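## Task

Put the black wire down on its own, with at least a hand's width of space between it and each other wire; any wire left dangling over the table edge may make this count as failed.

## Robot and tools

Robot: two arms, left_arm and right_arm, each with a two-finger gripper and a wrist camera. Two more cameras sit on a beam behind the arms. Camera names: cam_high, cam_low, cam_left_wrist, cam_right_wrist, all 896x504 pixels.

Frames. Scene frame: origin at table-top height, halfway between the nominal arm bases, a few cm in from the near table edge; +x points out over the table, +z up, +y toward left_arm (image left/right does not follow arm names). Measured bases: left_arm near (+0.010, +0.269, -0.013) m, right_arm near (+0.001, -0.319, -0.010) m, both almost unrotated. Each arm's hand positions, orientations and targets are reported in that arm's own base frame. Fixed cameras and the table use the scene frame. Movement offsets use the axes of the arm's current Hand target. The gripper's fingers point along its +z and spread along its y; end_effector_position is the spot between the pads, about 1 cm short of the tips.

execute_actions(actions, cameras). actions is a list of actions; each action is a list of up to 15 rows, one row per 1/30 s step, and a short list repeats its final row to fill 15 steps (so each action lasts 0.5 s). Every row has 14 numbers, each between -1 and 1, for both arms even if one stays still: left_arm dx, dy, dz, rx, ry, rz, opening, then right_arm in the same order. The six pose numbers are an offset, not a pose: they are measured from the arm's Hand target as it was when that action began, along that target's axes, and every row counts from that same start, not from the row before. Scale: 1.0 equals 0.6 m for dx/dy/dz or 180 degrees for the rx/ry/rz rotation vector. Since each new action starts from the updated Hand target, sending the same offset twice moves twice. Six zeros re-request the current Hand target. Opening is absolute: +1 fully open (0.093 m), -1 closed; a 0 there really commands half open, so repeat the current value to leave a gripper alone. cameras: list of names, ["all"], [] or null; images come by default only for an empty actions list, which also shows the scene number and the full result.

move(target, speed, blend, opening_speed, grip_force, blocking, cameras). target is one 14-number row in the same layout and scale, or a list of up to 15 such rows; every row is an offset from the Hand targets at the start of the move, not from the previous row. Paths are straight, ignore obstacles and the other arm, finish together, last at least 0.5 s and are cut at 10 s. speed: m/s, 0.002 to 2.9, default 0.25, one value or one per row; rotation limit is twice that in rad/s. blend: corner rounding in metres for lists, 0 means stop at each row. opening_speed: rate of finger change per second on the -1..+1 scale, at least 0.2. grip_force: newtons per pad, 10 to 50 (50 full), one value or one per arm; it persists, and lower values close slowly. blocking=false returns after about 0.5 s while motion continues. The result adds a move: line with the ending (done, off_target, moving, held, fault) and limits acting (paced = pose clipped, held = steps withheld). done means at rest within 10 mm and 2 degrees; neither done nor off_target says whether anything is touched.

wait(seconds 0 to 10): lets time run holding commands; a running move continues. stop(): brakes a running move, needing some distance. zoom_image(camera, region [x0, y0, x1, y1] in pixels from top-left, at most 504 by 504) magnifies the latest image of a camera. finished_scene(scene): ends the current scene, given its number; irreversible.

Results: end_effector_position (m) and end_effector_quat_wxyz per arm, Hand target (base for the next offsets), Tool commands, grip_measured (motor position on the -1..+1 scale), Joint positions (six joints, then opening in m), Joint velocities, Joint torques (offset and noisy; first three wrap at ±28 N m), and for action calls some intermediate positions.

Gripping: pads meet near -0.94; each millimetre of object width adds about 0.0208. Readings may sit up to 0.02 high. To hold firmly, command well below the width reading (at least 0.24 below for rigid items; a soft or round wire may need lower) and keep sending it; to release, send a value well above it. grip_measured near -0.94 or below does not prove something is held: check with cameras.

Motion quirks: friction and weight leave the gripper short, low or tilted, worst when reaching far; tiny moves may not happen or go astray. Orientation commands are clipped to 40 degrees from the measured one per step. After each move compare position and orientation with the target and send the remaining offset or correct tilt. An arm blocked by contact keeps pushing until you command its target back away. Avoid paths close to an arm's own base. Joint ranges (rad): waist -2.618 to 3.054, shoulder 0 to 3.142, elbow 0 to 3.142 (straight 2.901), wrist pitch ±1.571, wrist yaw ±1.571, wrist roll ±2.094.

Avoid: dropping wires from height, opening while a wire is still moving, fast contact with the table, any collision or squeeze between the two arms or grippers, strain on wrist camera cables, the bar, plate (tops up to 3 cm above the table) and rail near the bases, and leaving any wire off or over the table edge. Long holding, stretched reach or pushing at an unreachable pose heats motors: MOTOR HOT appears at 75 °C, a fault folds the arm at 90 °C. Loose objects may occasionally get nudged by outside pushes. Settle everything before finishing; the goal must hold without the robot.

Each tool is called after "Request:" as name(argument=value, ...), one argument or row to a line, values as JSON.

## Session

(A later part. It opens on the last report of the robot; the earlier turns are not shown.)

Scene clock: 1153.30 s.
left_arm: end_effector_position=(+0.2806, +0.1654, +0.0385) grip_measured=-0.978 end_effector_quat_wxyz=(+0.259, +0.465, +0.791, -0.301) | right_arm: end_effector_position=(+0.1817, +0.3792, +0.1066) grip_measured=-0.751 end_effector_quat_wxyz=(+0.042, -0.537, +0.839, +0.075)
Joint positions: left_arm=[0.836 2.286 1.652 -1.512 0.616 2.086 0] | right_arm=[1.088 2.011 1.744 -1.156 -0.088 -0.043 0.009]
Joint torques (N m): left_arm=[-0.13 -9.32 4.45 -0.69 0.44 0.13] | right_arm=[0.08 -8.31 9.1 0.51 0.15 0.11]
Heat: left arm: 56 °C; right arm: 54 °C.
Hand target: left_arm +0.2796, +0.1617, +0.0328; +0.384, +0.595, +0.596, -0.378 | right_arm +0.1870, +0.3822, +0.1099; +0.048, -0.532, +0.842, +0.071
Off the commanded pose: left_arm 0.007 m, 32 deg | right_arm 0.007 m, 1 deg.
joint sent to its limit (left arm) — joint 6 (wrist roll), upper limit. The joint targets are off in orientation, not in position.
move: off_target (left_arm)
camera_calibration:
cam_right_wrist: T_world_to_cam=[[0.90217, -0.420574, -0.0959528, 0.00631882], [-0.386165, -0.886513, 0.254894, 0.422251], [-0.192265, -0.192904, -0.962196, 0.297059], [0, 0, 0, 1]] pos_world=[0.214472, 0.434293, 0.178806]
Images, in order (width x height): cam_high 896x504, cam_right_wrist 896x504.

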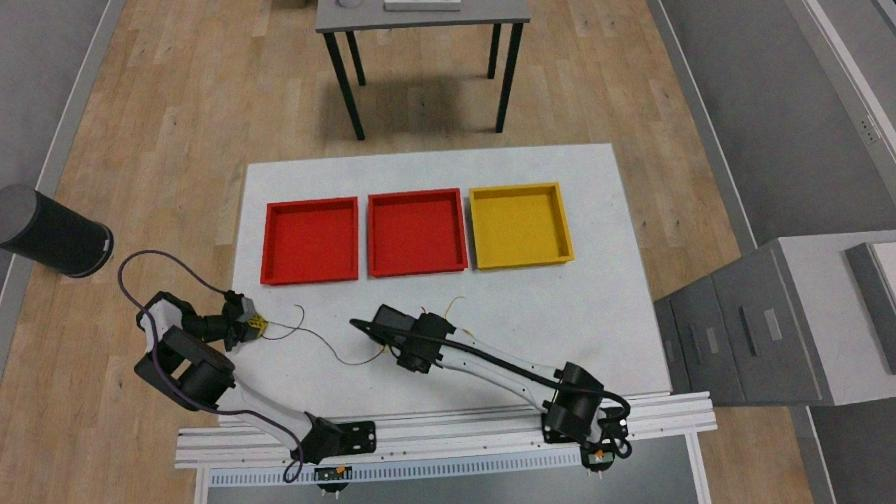

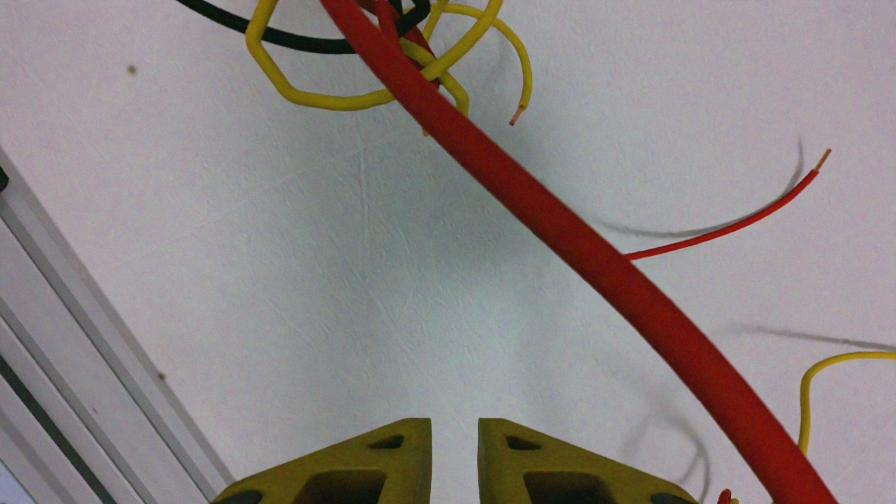

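Request:
execute_actions(
  actions=[],
  cameras=["cam_low","cam_left_wrist"],
)

Request:
zoom_image(
  camera="cam_low",
  region=[400, 180, 560, 320],
)

Scene clock: 1164.97 s.
left_arm: end_effector_position=(+0.2806, +0.1654, +0.0385) grip_measured=-0.978 end_effector_quat_wxyz=(+0.259, +0.465, +0.791, -0.301) | right_arm: end_effector_position=(+0.1817, +0.3791, +0.1066) grip_measured=-0.751 end_effector_quat_wxyz=(+0.042, -0.537, +0.839, +0.075)
Joint positions: left_arm=[0.836 2.286 1.652 -1.512 0.616 2.086 0] | right_arm=[1.088 2.011 1.744 -1.157 -0.088 -0.043 0.009]
Joint velocities: within noise
Joint torques (N m): left_arm=[-0.18 -9.25 4.48 -0.72 0.45 0.11] | right_arm=[0.13 -8.25 9.17 0.51 0.15 0.18]
Heat: left arm: 56 °C; right arm: 55 °C.
Hand target: left_arm +0.2796, +0.1617, +0.0328; +0.384, +0.595, +0.596, -0.378 | right_arm +0.1870, +0.3822, +0.1099; +0.048, -0.532, +0.842, +0.071
Tool commands: left_gripper/opening=-1.0 right_gripper/opening=-0.75
Off the commanded pose: left_arm 0.007 m, 32 deg | right_arm 0.007 m, 1 deg.
camera_calibration:
cam_left_wrist: T_world_to_cam=[[-0.898306, -0.369646, 0.237506, 0.302907], [-0.433053, 0.836228, -0.336435, 0.0345076], [-0.0742477, -0.405074, -0.911264, 0.212798], [0, 0, 0, 1]] pos_world=[0.302846, 0.169311, 0.133583]
Images, in order (width x height): cam_low 896x504, cam_left_wrist 896x504.

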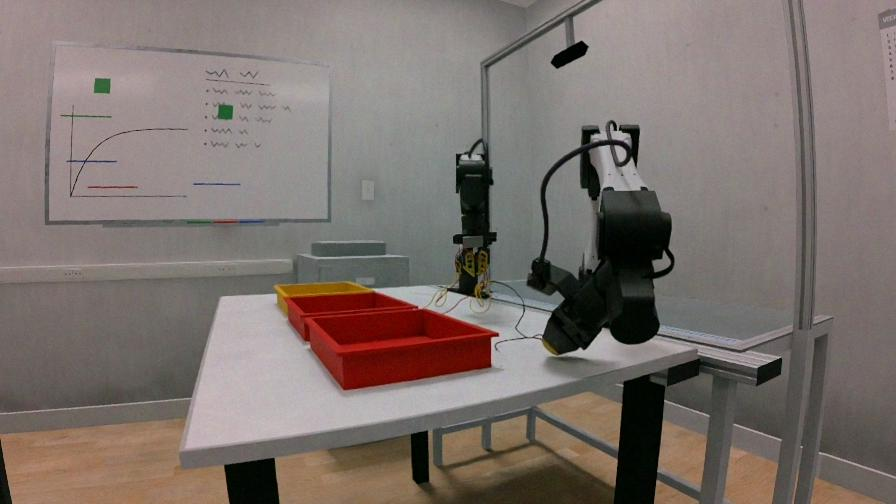

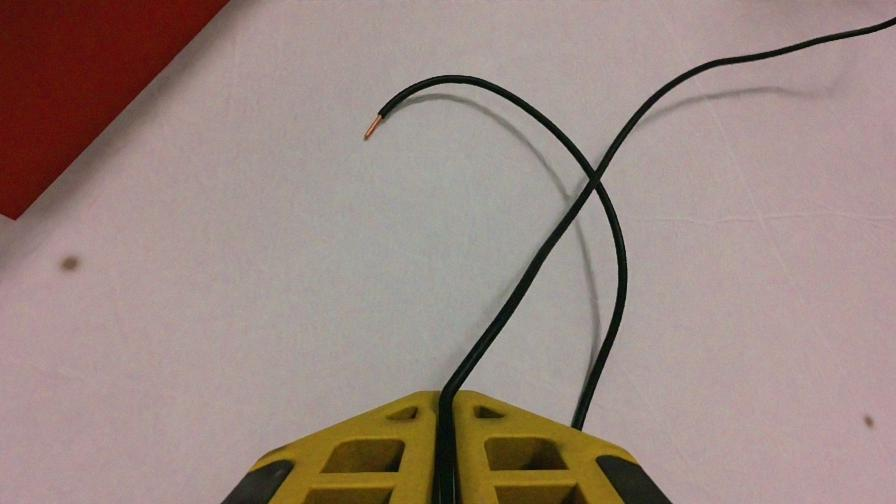

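Scaled by 3.150 from the camera's 896x504 image, which has a finer 1280x720 frame.

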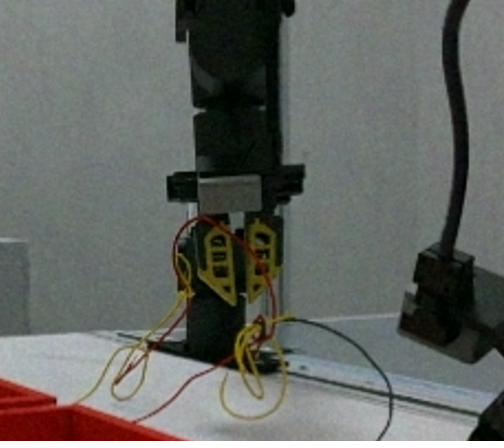

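Request:
move(
  target=[0,0,0,0,0,0,-1,-0.02,0.012,-0.18,0,0,0,-0.75],
  speed=0.15,
  cameras=["cam_right_wrist","cam_low"],
)

Request:
zoom_image(
  camera="cam_low",
  region=[400, 180, 560, 320],
)

Request:
zoom_image(
  camera="cam_right_wrist",
  region=[200, 0, 600, 280],
)

Scene clock: 1178.93 s.
left_arm: end_effector_position=(+0.2806, +0.1654, +0.0385) grip_measured=-0.978 end_effector_quat_wxyz=(+0.259, +0.465, +0.791, -0.301) | right_arm: end_effector_position=(+0.1812, +0.3782, +0.2123) grip_measured=-0.751 end_effector_quat_wxyz=(+0.061, -0.535, +0.838, +0.086)
Joint positions: left_arm=[0.836 2.286 1.652 -1.512 0.616 2.086 0] | right_arm=[1.088 2.051 2.227 -1.553 -0.088 -0.04 0.009]
Joint torques (N m): left_arm=[-0.2 -9.16 4.59 -0.72 0.44 0.1] | right_arm=[-0.34 -9.22 8.24 0.59 0.15 0.07]
Heat: left arm: 56 °C; right arm: 56 °C.
Hand target: left_arm +0.2796, +0.1617, +0.0328; +0.384, +0.595, +0.596, -0.378 | right_arm +0.1850, +0.3775, +0.2187; +0.048, -0.532, +0.842, +0.071
Off the commanded pose: left_arm 0.007 m, 32 deg | right_arm 0.007 m, 2 deg.
joint sent to its limit (left arm) — joint 6 (wrist roll), upper limit. The joint targets are off in orientation, not in position.
joint sent to its limit (right arm) — joint 4 (wrist pitch), lower limit. The joint targets are off in orientation, not in position.
move: off_target (left_arm)
camera_calibration:
cam_right_wrist: T_world_to_cam=[[0.902996, -0.419167, -0.0943237, 0.0154601], [-0.39333, -0.894837, 0.211086, 0.408098], [-0.172885, -0.15351, -0.972906, 0.382376], [0, 0, 0, 1]] pos_world=[0.212664, 0.43036, 0.28733]
Images, in order (width x height): cam_low 896x504, cam_right_wrist 896x504.

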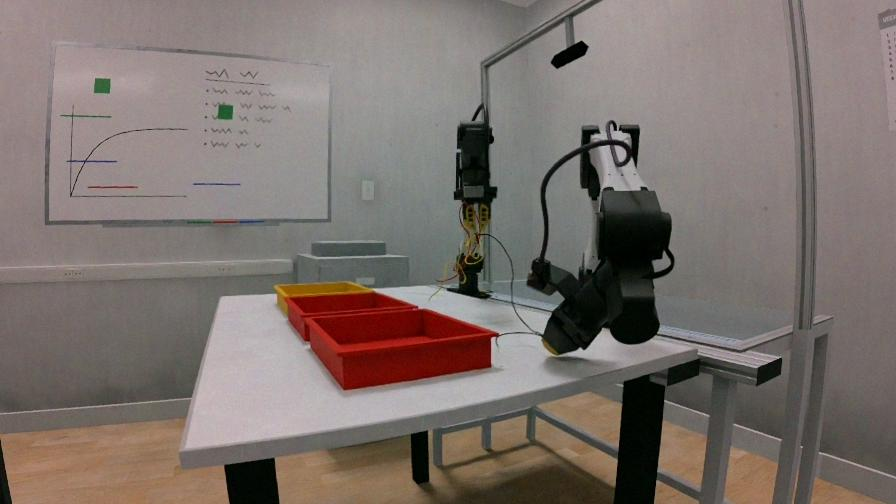

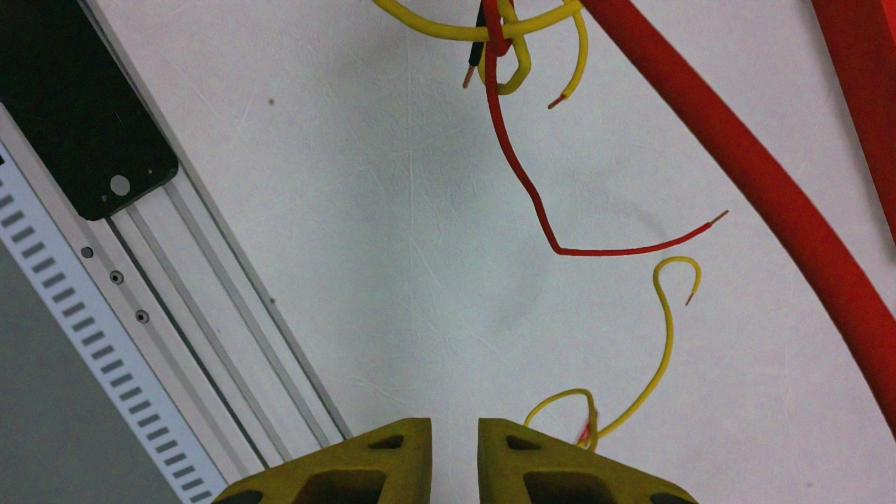

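Scaled by 3.150 from the camera's 896x504 image, which has a finer 1280x720 frame.

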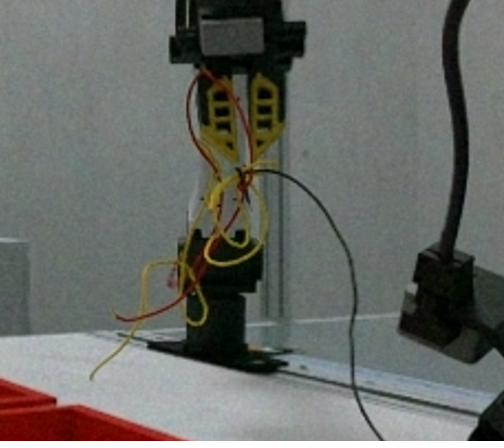

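Scaled by 1.260 from the camera's 896x504 image, which has a finer 1280x720 frame.

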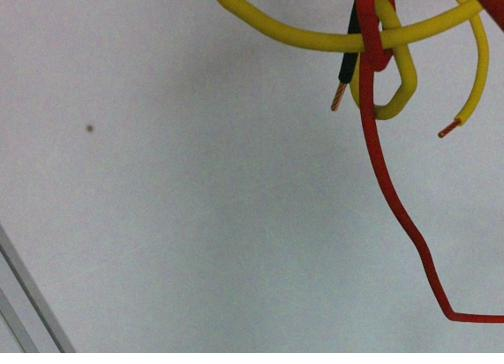

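Request:
move(
  target=[
    [0,0,0,0,0,0,-1,0.039,-0.017,0.246,0,0,0,-0.75],
    [0,0,0,0,0,0,-1,0.039,0.10,0.246,0,0,0,-0.75],
  ],
  speed=[0.2,0.15],
  blend=0.01,
  cameras=["cam_right_wrist","cam_low","cam_high"],
)

Request:
zoom_image(
  camera="cam_low",
  region=[400, 180, 560, 320],
)

Scene clock: 1197.20 s.
left_arm: end_effector_position=(+0.2806, +0.1654, +0.0385) grip_measured=-0.978 end_effector_quat_wxyz=(+0.259, +0.465, +0.791, -0.301) | right_arm: end_effector_position=(+0.1149, +0.3991, +0.0597) grip_measured=-0.751 end_effector_quat_wxyz=(+0.023, -0.538, +0.841, +0.059)
Joint positions: left_arm=[0.836 2.286 1.652 -1.512 0.616 2.086 0] | right_arm=[1.266 2.046 1.615 -1.029 -0.061 0.131 0.009]
Joint torques (N m): left_arm=[-0.06 -9.14 4.56 -0.7 0.46 0.12] | right_arm=[-0.14 -11.28 7.88 0.77 0.15 0.11]
Heat: left arm: 56 °C; right arm: 58 °C.
Hand target: left_arm +0.2796, +0.1617, +0.0328; +0.384, +0.595, +0.596, -0.378 | right_arm +0.1217, +0.4072, +0.0737; +0.048, -0.532, +0.842, +0.071
Off the commanded pose: left_arm 0.007 m, 32 deg | right_arm 0.018 m, 3 deg.
joint sent to its limit (left arm) — joint 6 (wrist roll), upper limit. The joint targets are off in orientation, not in position.
move: off_target (left_arm, right_arm)
camera_calibration:
cam_right_wrist: T_world_to_cam=[[0.90155, -0.423508, -0.0885962, 0.0711676], [-0.380637, -0.873674, 0.303002, 0.417415], [-0.205728, -0.239448, -0.948863, 0.262261], [0, 0, 0, 1]] pos_world=[0.148677, 0.457623, 0.128677]
Images, in order (width x height): cam_high 896x504, cam_low 896x504, cam_right_wrist 896x504.

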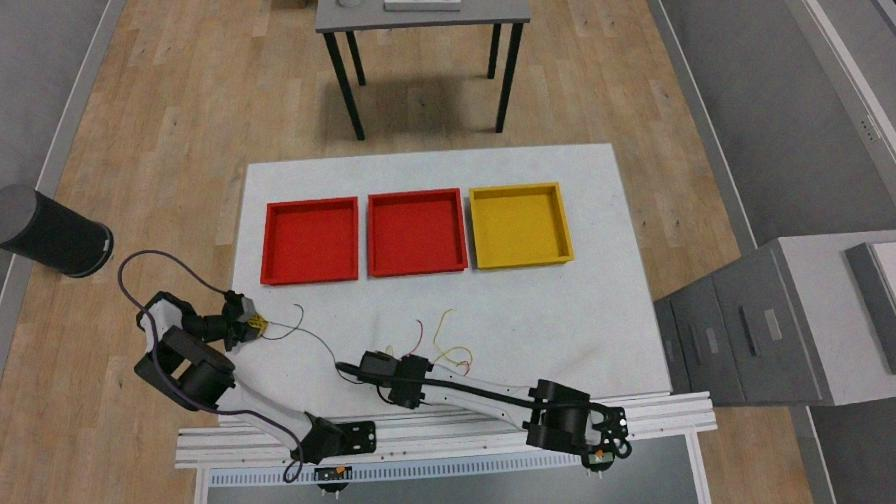

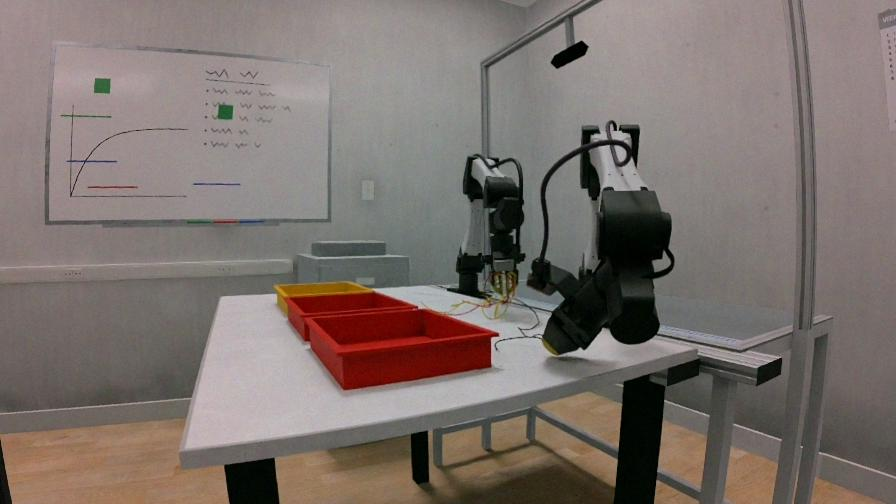

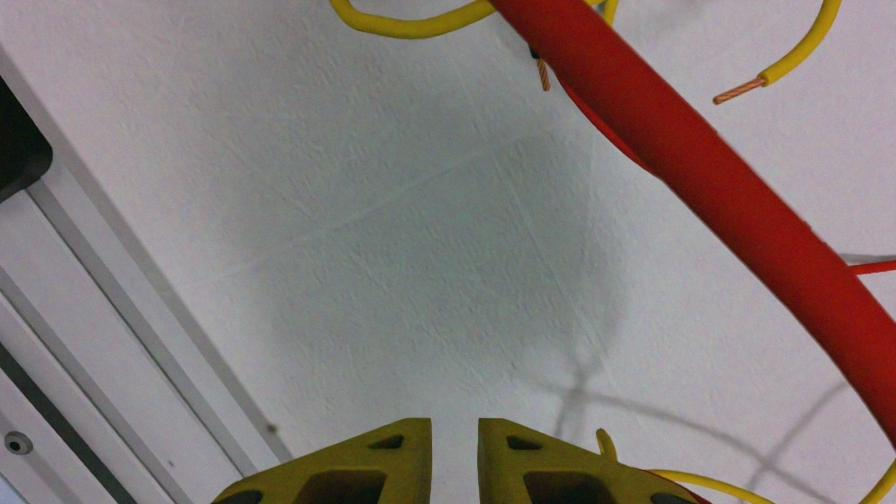

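Scaled by 3.150 from the camera's 896x504 image, which has a finer 1280x720 frame.

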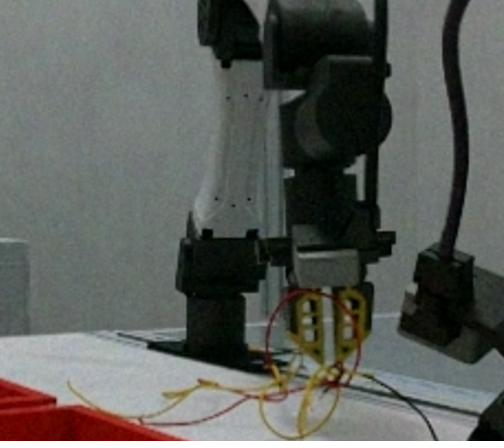

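Request:
zoom_image(
  camera="cam_right_wrist",
  region=[440, 380, 896, 504],
)

Scaled by 1.105 from the camera's 896x504 image, which has a finer 1280x720 frame.

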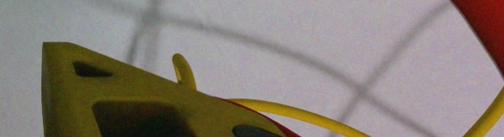

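Request:
move(
  target=[-0.178,-0.1,0.028,0,0,0,-1,-0.052,-0.068,-0.098,0,0,0,-0.75],
  speed=0.2,
  cameras=["cam_left_wrist","cam_low","cam_right_wrist"],
)

Request:
zoom_image(
  camera="cam_low",
  region=[400, 180, 560, 320],
)

Scene clock: 1222.77 s.
left_arm: end_effector_position=(+0.2237, +0.1036, +0.1185) grip_measured=-0.978 end_effector_quat_wxyz=(+0.265, +0.479, +0.793, -0.266) | right_arm: end_effector_position=(+0.1666, +0.4051, +0.1315) grip_measured=-0.751 end_effector_quat_wxyz=(+0.047, -0.534, +0.842, +0.068)
Joint positions: left_arm=[0.838 1.818 1.316 -1.569 0.613 2.086 0] | right_arm=[1.158 2.085 1.953 -1.284 -0.06 0.032 0.009]
Joint torques (N m): left_arm=[0.65 -9.1 4.92 -0.73 0.43 0.12] | right_arm=[-0.99 -8.54 8.98 0.49 0.01 0.02]
Heat: left arm: 56 °C; right arm: 61 °C.
Hand target: left_arm +0.2194, +0.1014, +0.1224; +0.384, +0.596, +0.596, -0.378 | right_arm +0.1716, +0.4076, +0.1337; +0.048, -0.532, +0.842, +0.071
Off the commanded pose: left_arm 0.006 m, 32 deg | right_arm 0.006 m, 0 deg.
joint sent to its limit (left arm) — joint 4 (wrist pitch), lower limit; joint 6 (wrist roll), upper limit. The joint targets are off in orientation, not in position.
move: off_target (left_arm)
camera_calibration:
cam_left_wrist: T_world_to_cam=[[-0.908173, -0.381953, 0.171273, 0.221317], [-0.417619, 0.854669, -0.308441, 0.0798338], [-0.0285716, -0.351644, -0.935698, 0.243511], [0, 0, 0, 1]] pos_world=[0.241292, 0.10193, 0.214571]
cam_right_wrist: T_world_to_cam=[[0.899722, -0.429181, -0.0793975, 0.0349294], [-0.398108, -0.881532, 0.253795, 0.433217], [-0.178915, -0.196736, -0.963994, 0.322723], [0, 0, 0, 1]] pos_world=[0.19878, 0.460377, 0.203929]
Images, in order (width x height): cam_low 896x504, cam_left_wrist 896x504, cam_right_wrist 896x504.

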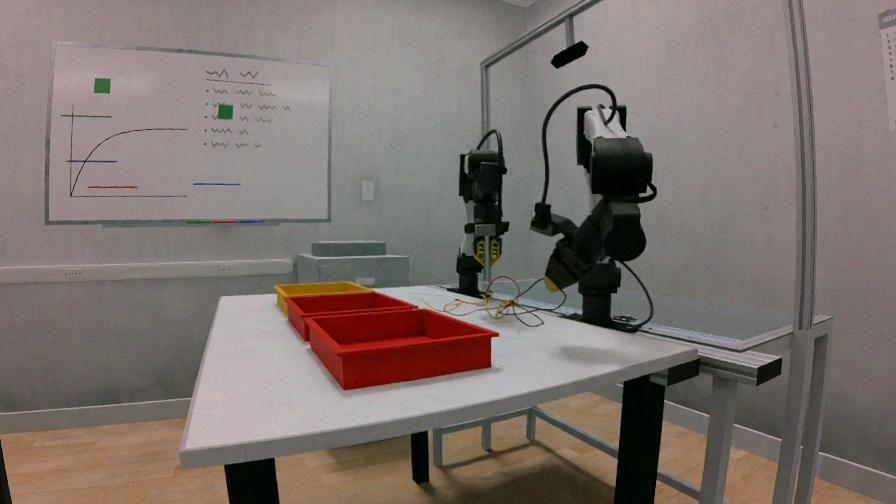

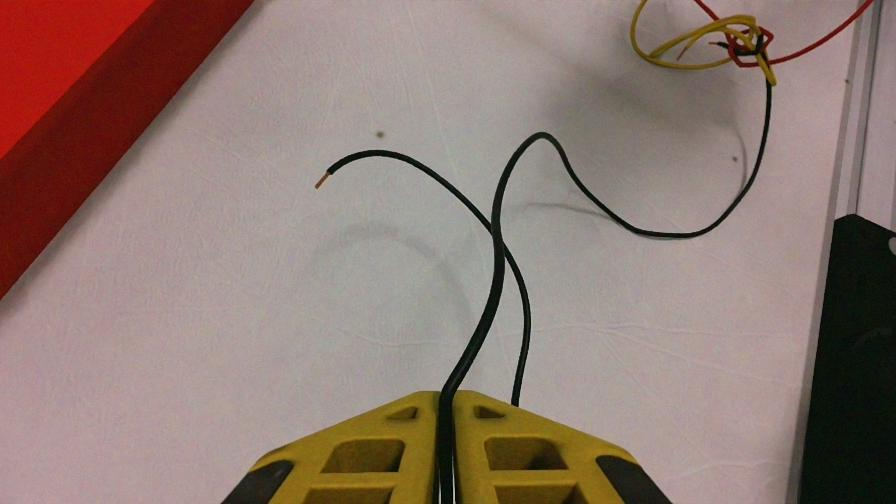

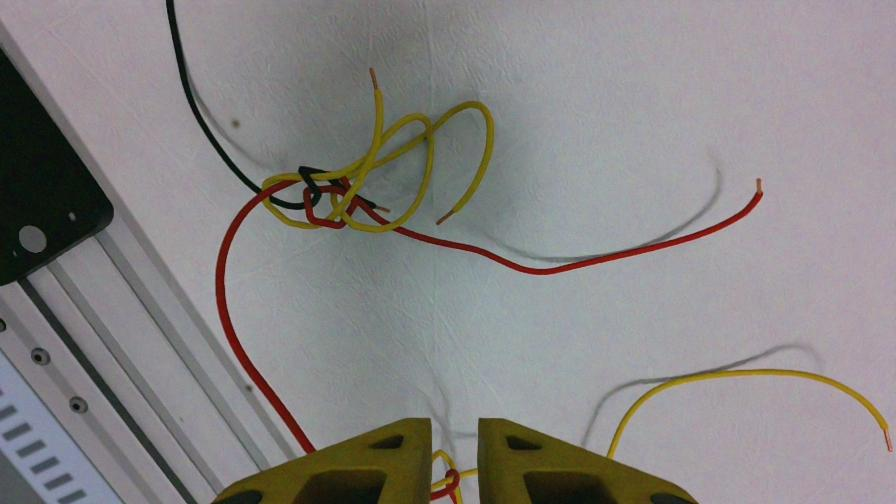

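Scaled by 3.150 from the camera's 896x504 image, which has a finer 1280x720 frame.

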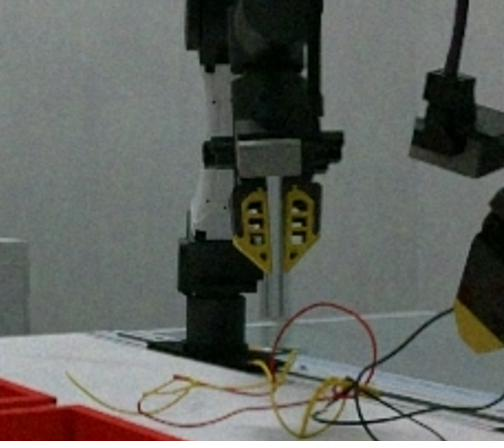

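Request:
zoom_image(
  camera="cam_right_wrist",
  region=[220, 120, 420, 260],
)

Request:
zoom_image(
  camera="cam_left_wrist",
  region=[620, 0, 820, 120],
)

Scaled by 2.520 from the camera's 896x504 image, which has a finer 1280x720 frame.

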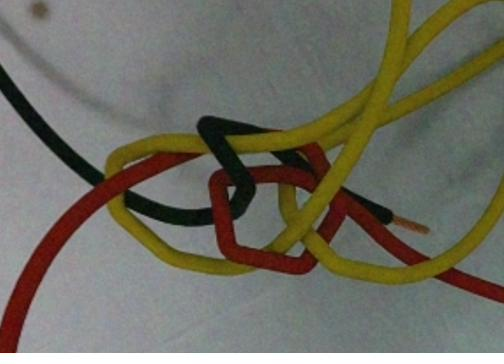

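Scaled by 2.520 from the camera's 896x504 image, which has a finer 1280x720 frame.

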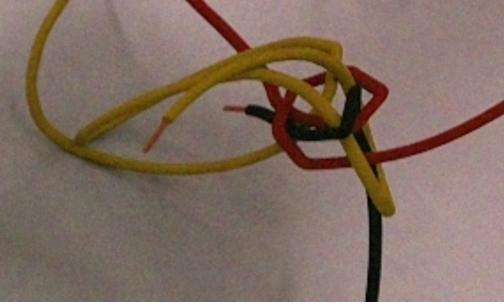

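Request:
move(
  target=[0,0,0,0,0,0,-1,0.006,0.077,0.0985,0,0,0,-0.75],
  speed=0.2,
  cameras=["cam_right_wrist"],
)

Request:
zoom_image(
  camera="cam_right_wrist",
  region=[350, 170, 590, 340],
)

Scene clock: 1241.33 s.
left_arm: end_effector_position=(+0.2237, +0.1036, +0.1185) grip_measured=-0.978 end_effector_quat_wxyz=(+0.265, +0.479, +0.793, -0.266) | right_arm: end_effector_position=(+0.1230, +0.4325, +0.0819) grip_measured=-0.751 end_effector_quat_wxyz=(+0.042, -0.538, +0.838, +0.074)
Joint positions: left_arm=[0.838 1.818 1.316 -1.569 0.613 2.086 0] | right_arm=[1.272 2.127 1.821 -1.105 -0.059 0.135 0.009]
Joint torques (N m): left_arm=[0.81 -9.03 4.94 -0.71 0.43 0.12] | right_arm=[-0.55 -9.63 6.05 0.83 0.19 0.18]
Heat: left arm: 53 °C; right arm: 60 °C.
Hand target: left_arm +0.2194, +0.1014, +0.1224; +0.384, +0.596, +0.596, -0.378 | right_arm +0.1286, +0.4341, +0.0780; +0.048, -0.532, +0.842, +0.071
Off the commanded pose: left_arm 0.006 m, 32 deg | right_arm 0.007 m, 1 deg.
joint sent to its limit (left arm) — joint 4 (wrist pitch), lower limit; joint 6 (wrist roll), upper limit. The joint targets are off in orientation, not in position.
move: off_target (left_arm)
camera_calibration:
cam_right_wrist: T_world_to_cam=[[0.903846, -0.417415, -0.0939571, 0.0776118], [-0.383063, -0.887285, 0.256882, 0.452901], [-0.190593, -0.19619, -0.961865, 0.273482], [0, 0, 0, 1]] pos_world=[0.155464, 0.487903, 0.154003]
Images, in order (width x height): cam_right_wrist 896x504.

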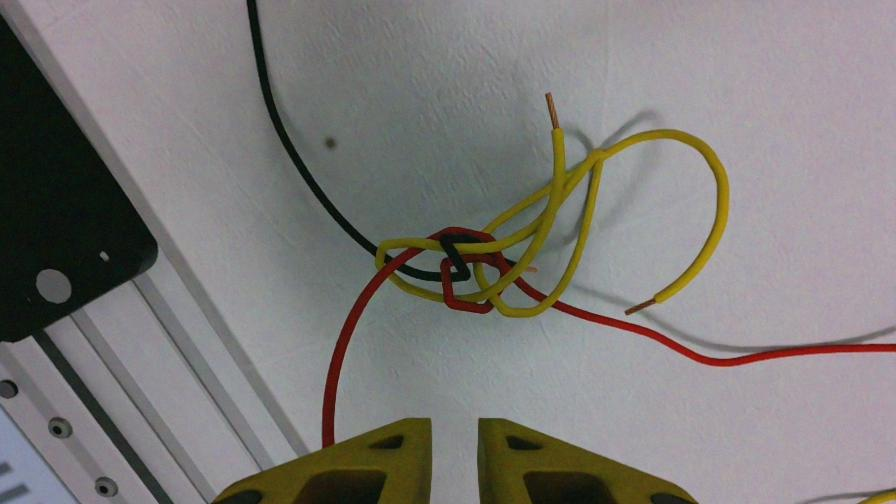

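Scaled by 2.100 from the camera's 896x504 image, which has a finer 1280x720 frame.

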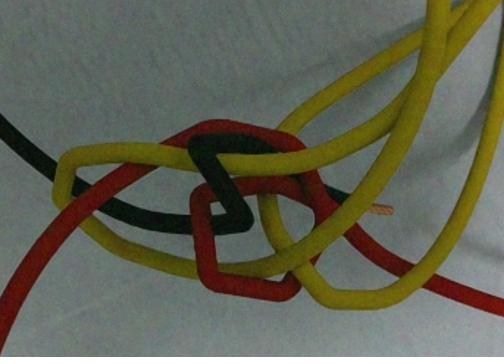

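Request:
zoom_image(
  camera="cam_right_wrist",
  region=[425, 215, 525, 325],
)

Scaled by 4.582 from the camera's 896x504 image, which has a finer 1280x720 frame.

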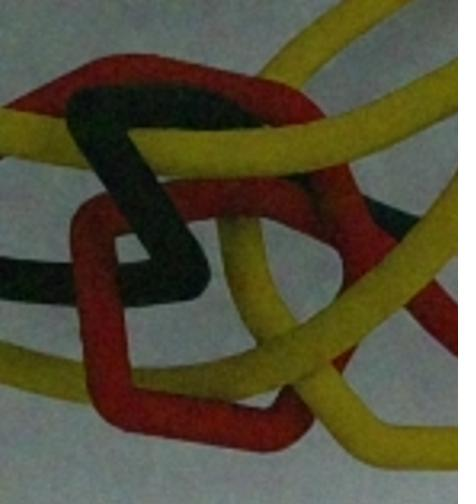

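Request:
move(
  target=[0,0,0,0,0,0,-1,-0.047,0.004,0.0417,0,0,-0.144,-0.68],
  speed=0.2,
  cameras=["cam_right_wrist"],
)

Request:
zoom_image(
  camera="cam_right_wrist",
  region=[350, 304, 550, 504],
)

Scene clock: 1273.40 s.
left_arm: end_effector_position=(+0.2237, +0.1036, +0.1185) grip_measured=-0.978 end_effector_quat_wxyz=(+0.265, +0.479, +0.793, -0.266) | right_arm: end_effector_position=(+0.1315, +0.4587, +0.0569) grip_measured=-0.681 end_effector_quat_wxyz=(-0.053, +0.708, -0.702, -0.060)
Joint positions: left_arm=[0.838 1.818 1.316 -1.569 0.613 2.086 0] | right_arm=[1.272 2.267 1.948 -1.102 -0.057 -0.304 0.012]
Joint torques (N m): left_arm=[0.73 -9.01 4.96 -0.72 0.43 0.14] | right_arm=[-0.57 -9.66 9.24 0.61 0.12 -0.03]
Heat: left arm: 52 °C; right arm: 58 °C.
Hand target: left_arm +0.2194, +0.1014, +0.1224; +0.384, +0.596, +0.596, -0.378 | right_arm +0.1387, +0.4645, +0.0580; -0.063, +0.708, -0.701, -0.058
Off the commanded pose: left_arm 0.006 m, 32 deg | right_arm 0.009 m, 1 deg.
joint sent to its limit (left arm) — joint 4 (wrist pitch), lower limit; joint 6 (wrist roll), upper limit. The joint targets are off in orientation, not in position.
move: off_target (left_arm)
camera_calibration:
cam_right_wrist: T_world_to_cam=[[0.999717, 0.000158321, -0.0237825, -0.129633], [0.00603113, -0.968978, 0.247073, 0.472707], [-0.0230056, -0.247147, -0.968705, 0.25796], [0, 0, 0, 1]] pos_world=[0.13268, 0.521817, 0.130011]
Images, in order (width x height): cam_right_wrist 896x504.

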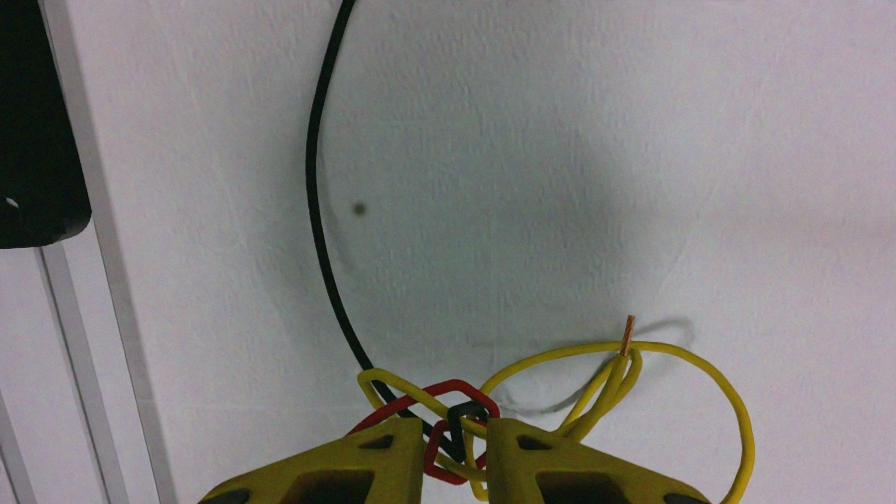

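Scaled by 2.520 from the camera's 896x504 image, which has a finer 1280x720 frame.

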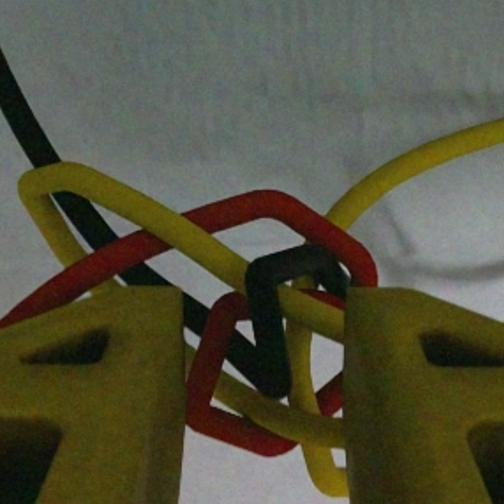

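Request:
move(
  target=[
    [0,0,0,0,0,0,-1,0.0122,0,0.029,0,0,0,-0.72],
  ],
  speed=0.06,
  cameras=["cam_right_wrist"],
)

Request:
zoom_image(
  camera="cam_right_wrist",
  region=[350, 304, 550, 504],
)

Scene clock: 1290.57 s.
left_arm: end_effector_position=(+0.2237, +0.1036, +0.1185) grip_measured=-0.978 end_effector_quat_wxyz=(+0.265, +0.479, +0.793, -0.266) | right_arm: end_effector_position=(+0.1320, +0.4603, +0.0454) grip_measured=-0.719 end_effector_quat_wxyz=(-0.059, +0.709, -0.700, -0.063)
Joint positions: left_arm=[0.838 1.818 1.316 -1.569 0.613 2.086 0] | right_arm=[1.272 2.267 1.901 -1.042 -0.057 -0.308 0.011]
Joint torques (N m): left_arm=[0.54 -9.05 4.88 -0.74 0.41 0.14] | right_arm=[-0.7 -10.65 5.56 0.78 0.15 0.04]
Heat: left arm: 51 °C; right arm: 57 °C.
Hand target: left_arm +0.2194, +0.1014, +0.1224; +0.384, +0.596, +0.596, -0.378 | right_arm +0.1389, +0.4603, +0.0396; -0.063, +0.708, -0.701, -0.058
Off the commanded pose: left_arm 0.006 m, 32 deg | right_arm 0.009 m, 1 deg.
joint sent to its limit (left arm) — joint 4 (wrist pitch), lower limit; joint 6 (wrist roll), upper limit. The joint targets are off in orientation, not in position.
move: off_target (left_arm)
camera_calibration:
cam_right_wrist: T_world_to_cam=[[0.9998, 0.00418197, -0.0195764, -0.132492], [0.00868708, -0.971693, 0.236087, 0.478515], [-0.018035, -0.23621, -0.971535, 0.241691], [0, 0, 0, 1]] pos_world=[0.132667, 0.522613, 0.119246]
Images, in order (width x height): cam_right_wrist 896x504.

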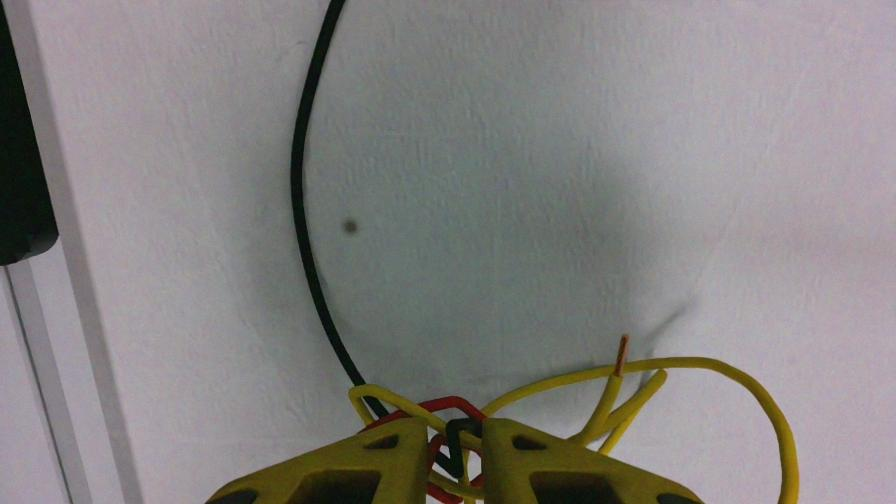

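Scaled by 2.520 from the camera's 896x504 image, which has a finer 1280x720 frame.

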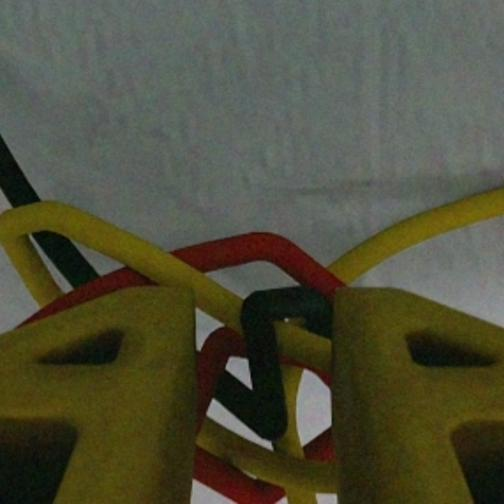

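Request:
move(
  target=[
    [0,0,0,0,0,0,-1,0.003,0,0.0172,0,0,0,-0.72],
    [0,0,0,0,0,0,-1,0.003,0,0.0172,0,0,0,-1],
  ],
  speed=0.06,
  opening_speed=0.5,
  cameras=["cam_right_wrist"],
)

Request:
zoom_image(
  camera="cam_right_wrist",
  region=[350, 304, 550, 504],
)

Scene clock: 1297.80 s.
left_arm: end_effector_position=(+0.2237, +0.1036, +0.1185) grip_measured=-0.978 end_effector_quat_wxyz=(+0.265, +0.479, +0.793, -0.266) | right_arm: end_effector_position=(+0.1327, +0.4625, +0.0387) grip_measured=-0.984 end_effector_quat_wxyz=(-0.065, +0.709, -0.699, -0.066)
Joint positions: left_arm=[0.838 1.818 1.316 -1.569 0.613 2.086 0] | right_arm=[1.272 2.267 1.872 -0.999 -0.057 -0.308 0]
Joint torques (N m): left_arm=[0.51 -8.98 4.78 -0.72 0.43 0.14] | right_arm=[-0.77 -9.76 5.44 0.82 0.04 0.01]
Heat: left arm: 51 °C; right arm: 57 °C.
Hand target: left_arm +0.2194, +0.1014, +0.1224; +0.384, +0.596, +0.596, -0.378 | right_arm +0.1389, +0.4602, +0.0290; -0.063, +0.708, -0.701, -0.058
Off the commanded pose: left_arm 0.006 m, 32 deg | right_arm 0.012 m, 1 deg.
joint sent to its limit (left arm) — joint 4 (wrist pitch), lower limit; joint 6 (wrist roll), upper limit. The joint targets are off in orientation, not in position.
move: off_target (left_arm, right_arm); target 2's new opening was sent with right_arm's hand 0.012 m and 1 deg from that target
camera_calibration:
cam_right_wrist: T_world_to_cam=[[0.999871, 0.00484572, -0.0152947, -0.13375], [0.00813505, -0.974789, 0.222982, 0.484233], [-0.0138286, -0.223077, -0.974703, 0.229206], [0, 0, 0, 1]] pos_world=[0.132963, 0.523803, 0.113387]
Images, in order (width x height): cam_right_wrist 896x504.

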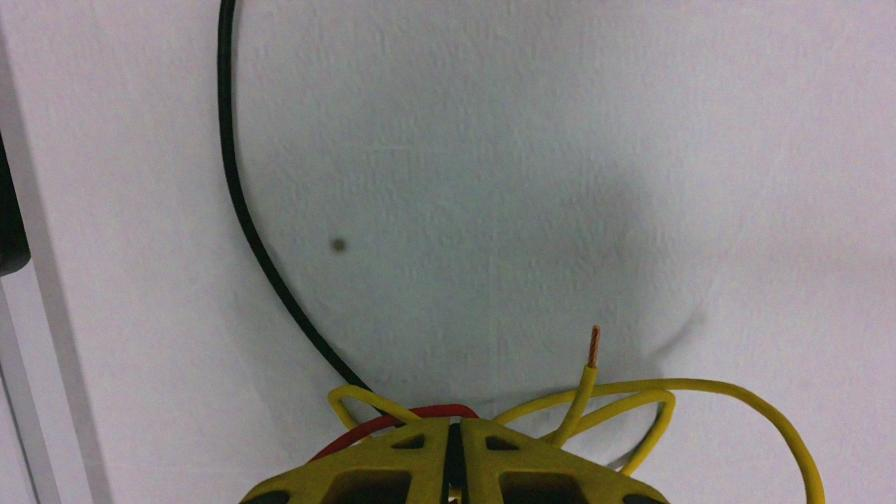

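Scaled by 2.520 from the camera's 896x504 image, which has a finer 1280x720 frame.

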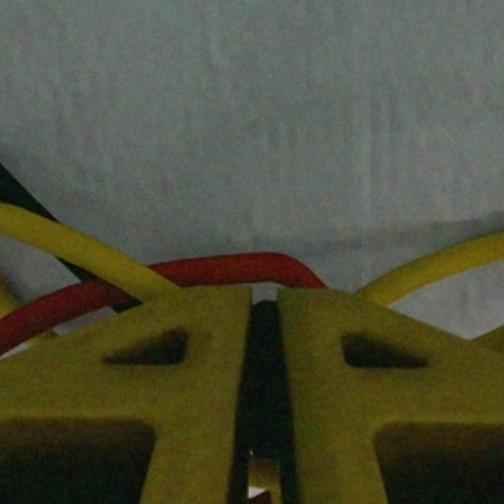

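Request:
move(
  target=[0,0,0,0,0,0,-1,-0.0285,-0.001,-0.164,0,0,0,-1],
  speed=0.12,
  cameras=["cam_right_wrist","cam_left_wrist","cam_low"],
)

Request:
zoom_image(
  camera="cam_right_wrist",
  region=[300, 300, 600, 504],
)

Request:
zoom_image(
  camera="cam_low",
  region=[430, 180, 590, 320],
)

Scene clock: 1303.53 s.
left_arm: end_effector_position=(+0.2237, +0.1036, +0.1185) grip_measured=-0.978 end_effector_quat_wxyz=(+0.265, +0.479, +0.793, -0.266) | right_arm: end_effector_position=(+0.1316, +0.4590, +0.1275) grip_measured=-0.984 end_effector_quat_wxyz=(-0.058, +0.709, -0.700, -0.062)
Joint positions: left_arm=[0.838 1.818 1.316 -1.569 0.613 2.086 0] | right_arm=[1.272 2.279 2.249 -1.379 -0.057 -0.308 0]
Joint torques (N m): left_arm=[0.57 -9.01 4.78 -0.72 0.45 0.1] | right_arm=[-0.79 -10.09 8.7 0.59 0.13 -0.01]
Heat: left arm: 51 °C; right arm: 57 °C.
Hand target: left_arm +0.2194, +0.1014, +0.1224; +0.384, +0.596, +0.596, -0.378 | right_arm +0.1388, +0.4603, +0.1290; -0.063, +0.708, -0.701, -0.058
Off the commanded pose: left_arm 0.006 m, 32 deg | right_arm 0.007 m, 1 deg.
joint sent to its limit (left arm) — joint 4 (wrist pitch), lower limit; joint 6 (wrist roll), upper limit. The joint targets are off in orientation, not in position.
move: off_target (left_arm)
camera_calibration:
cam_left_wrist: T_world_to_cam=[[-0.908173, -0.381953, 0.171273, 0.221317], [-0.417619, 0.854669, -0.308441, 0.0798338], [-0.0285716, -0.351644, -0.935698, 0.243511], [0, 0, 0, 1]] pos_world=[0.241292, 0.10193, 0.214571]
cam_right_wrist: T_world_to_cam=[[0.999792, 0.00449748, -0.0198745, -0.130584], [0.0090848, -0.971422, 0.237186, 0.45758], [-0.0182398, -0.237318, -0.971261, 0.321612], [0, 0, 0, 1]] pos_world=[0.132266, 0.521414, 0.201243]
Images, in order (width x height): cam_low 896x504, cam_left_wrist 896x504, cam_right_wrist 896x504.

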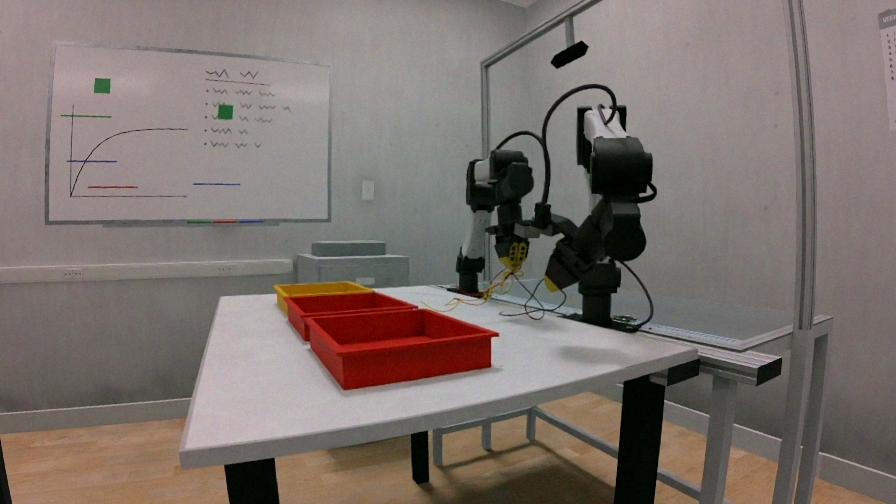

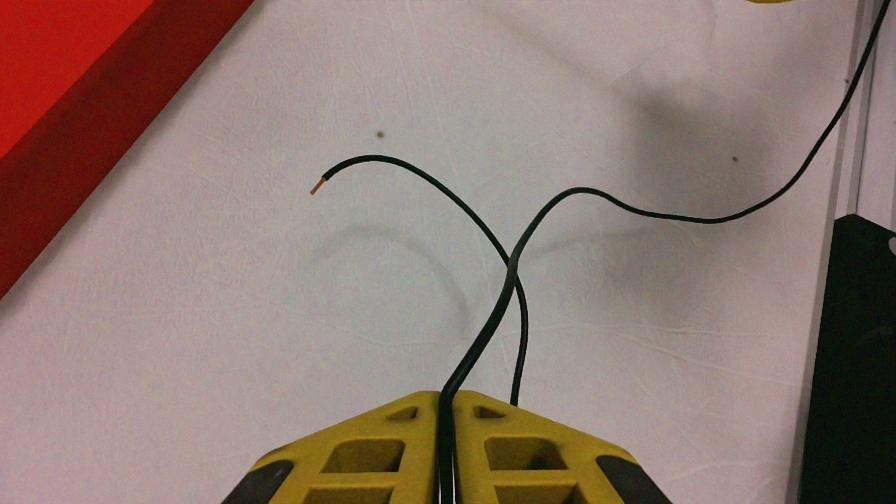

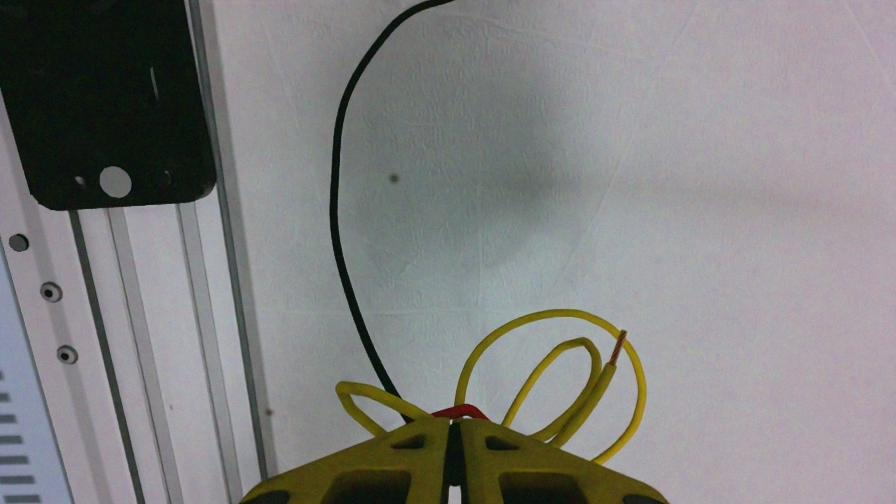

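Scaled by 1.680 from the camera's 896x504 image, which has a finer 1280x720 frame.

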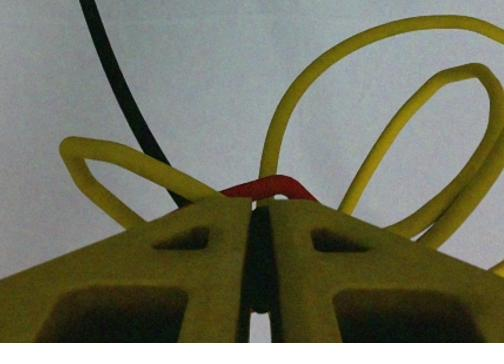

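Scaled by 3.150 from the camera's 896x504 image, which has a finer 1280x720 frame.

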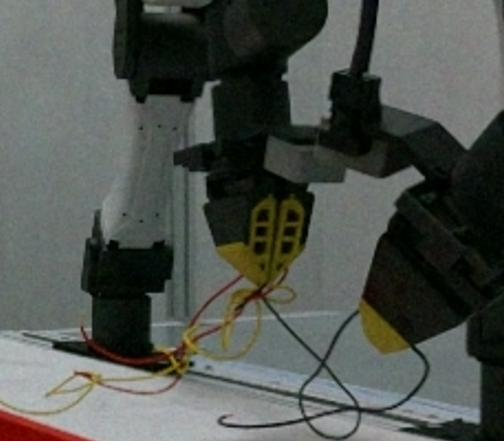

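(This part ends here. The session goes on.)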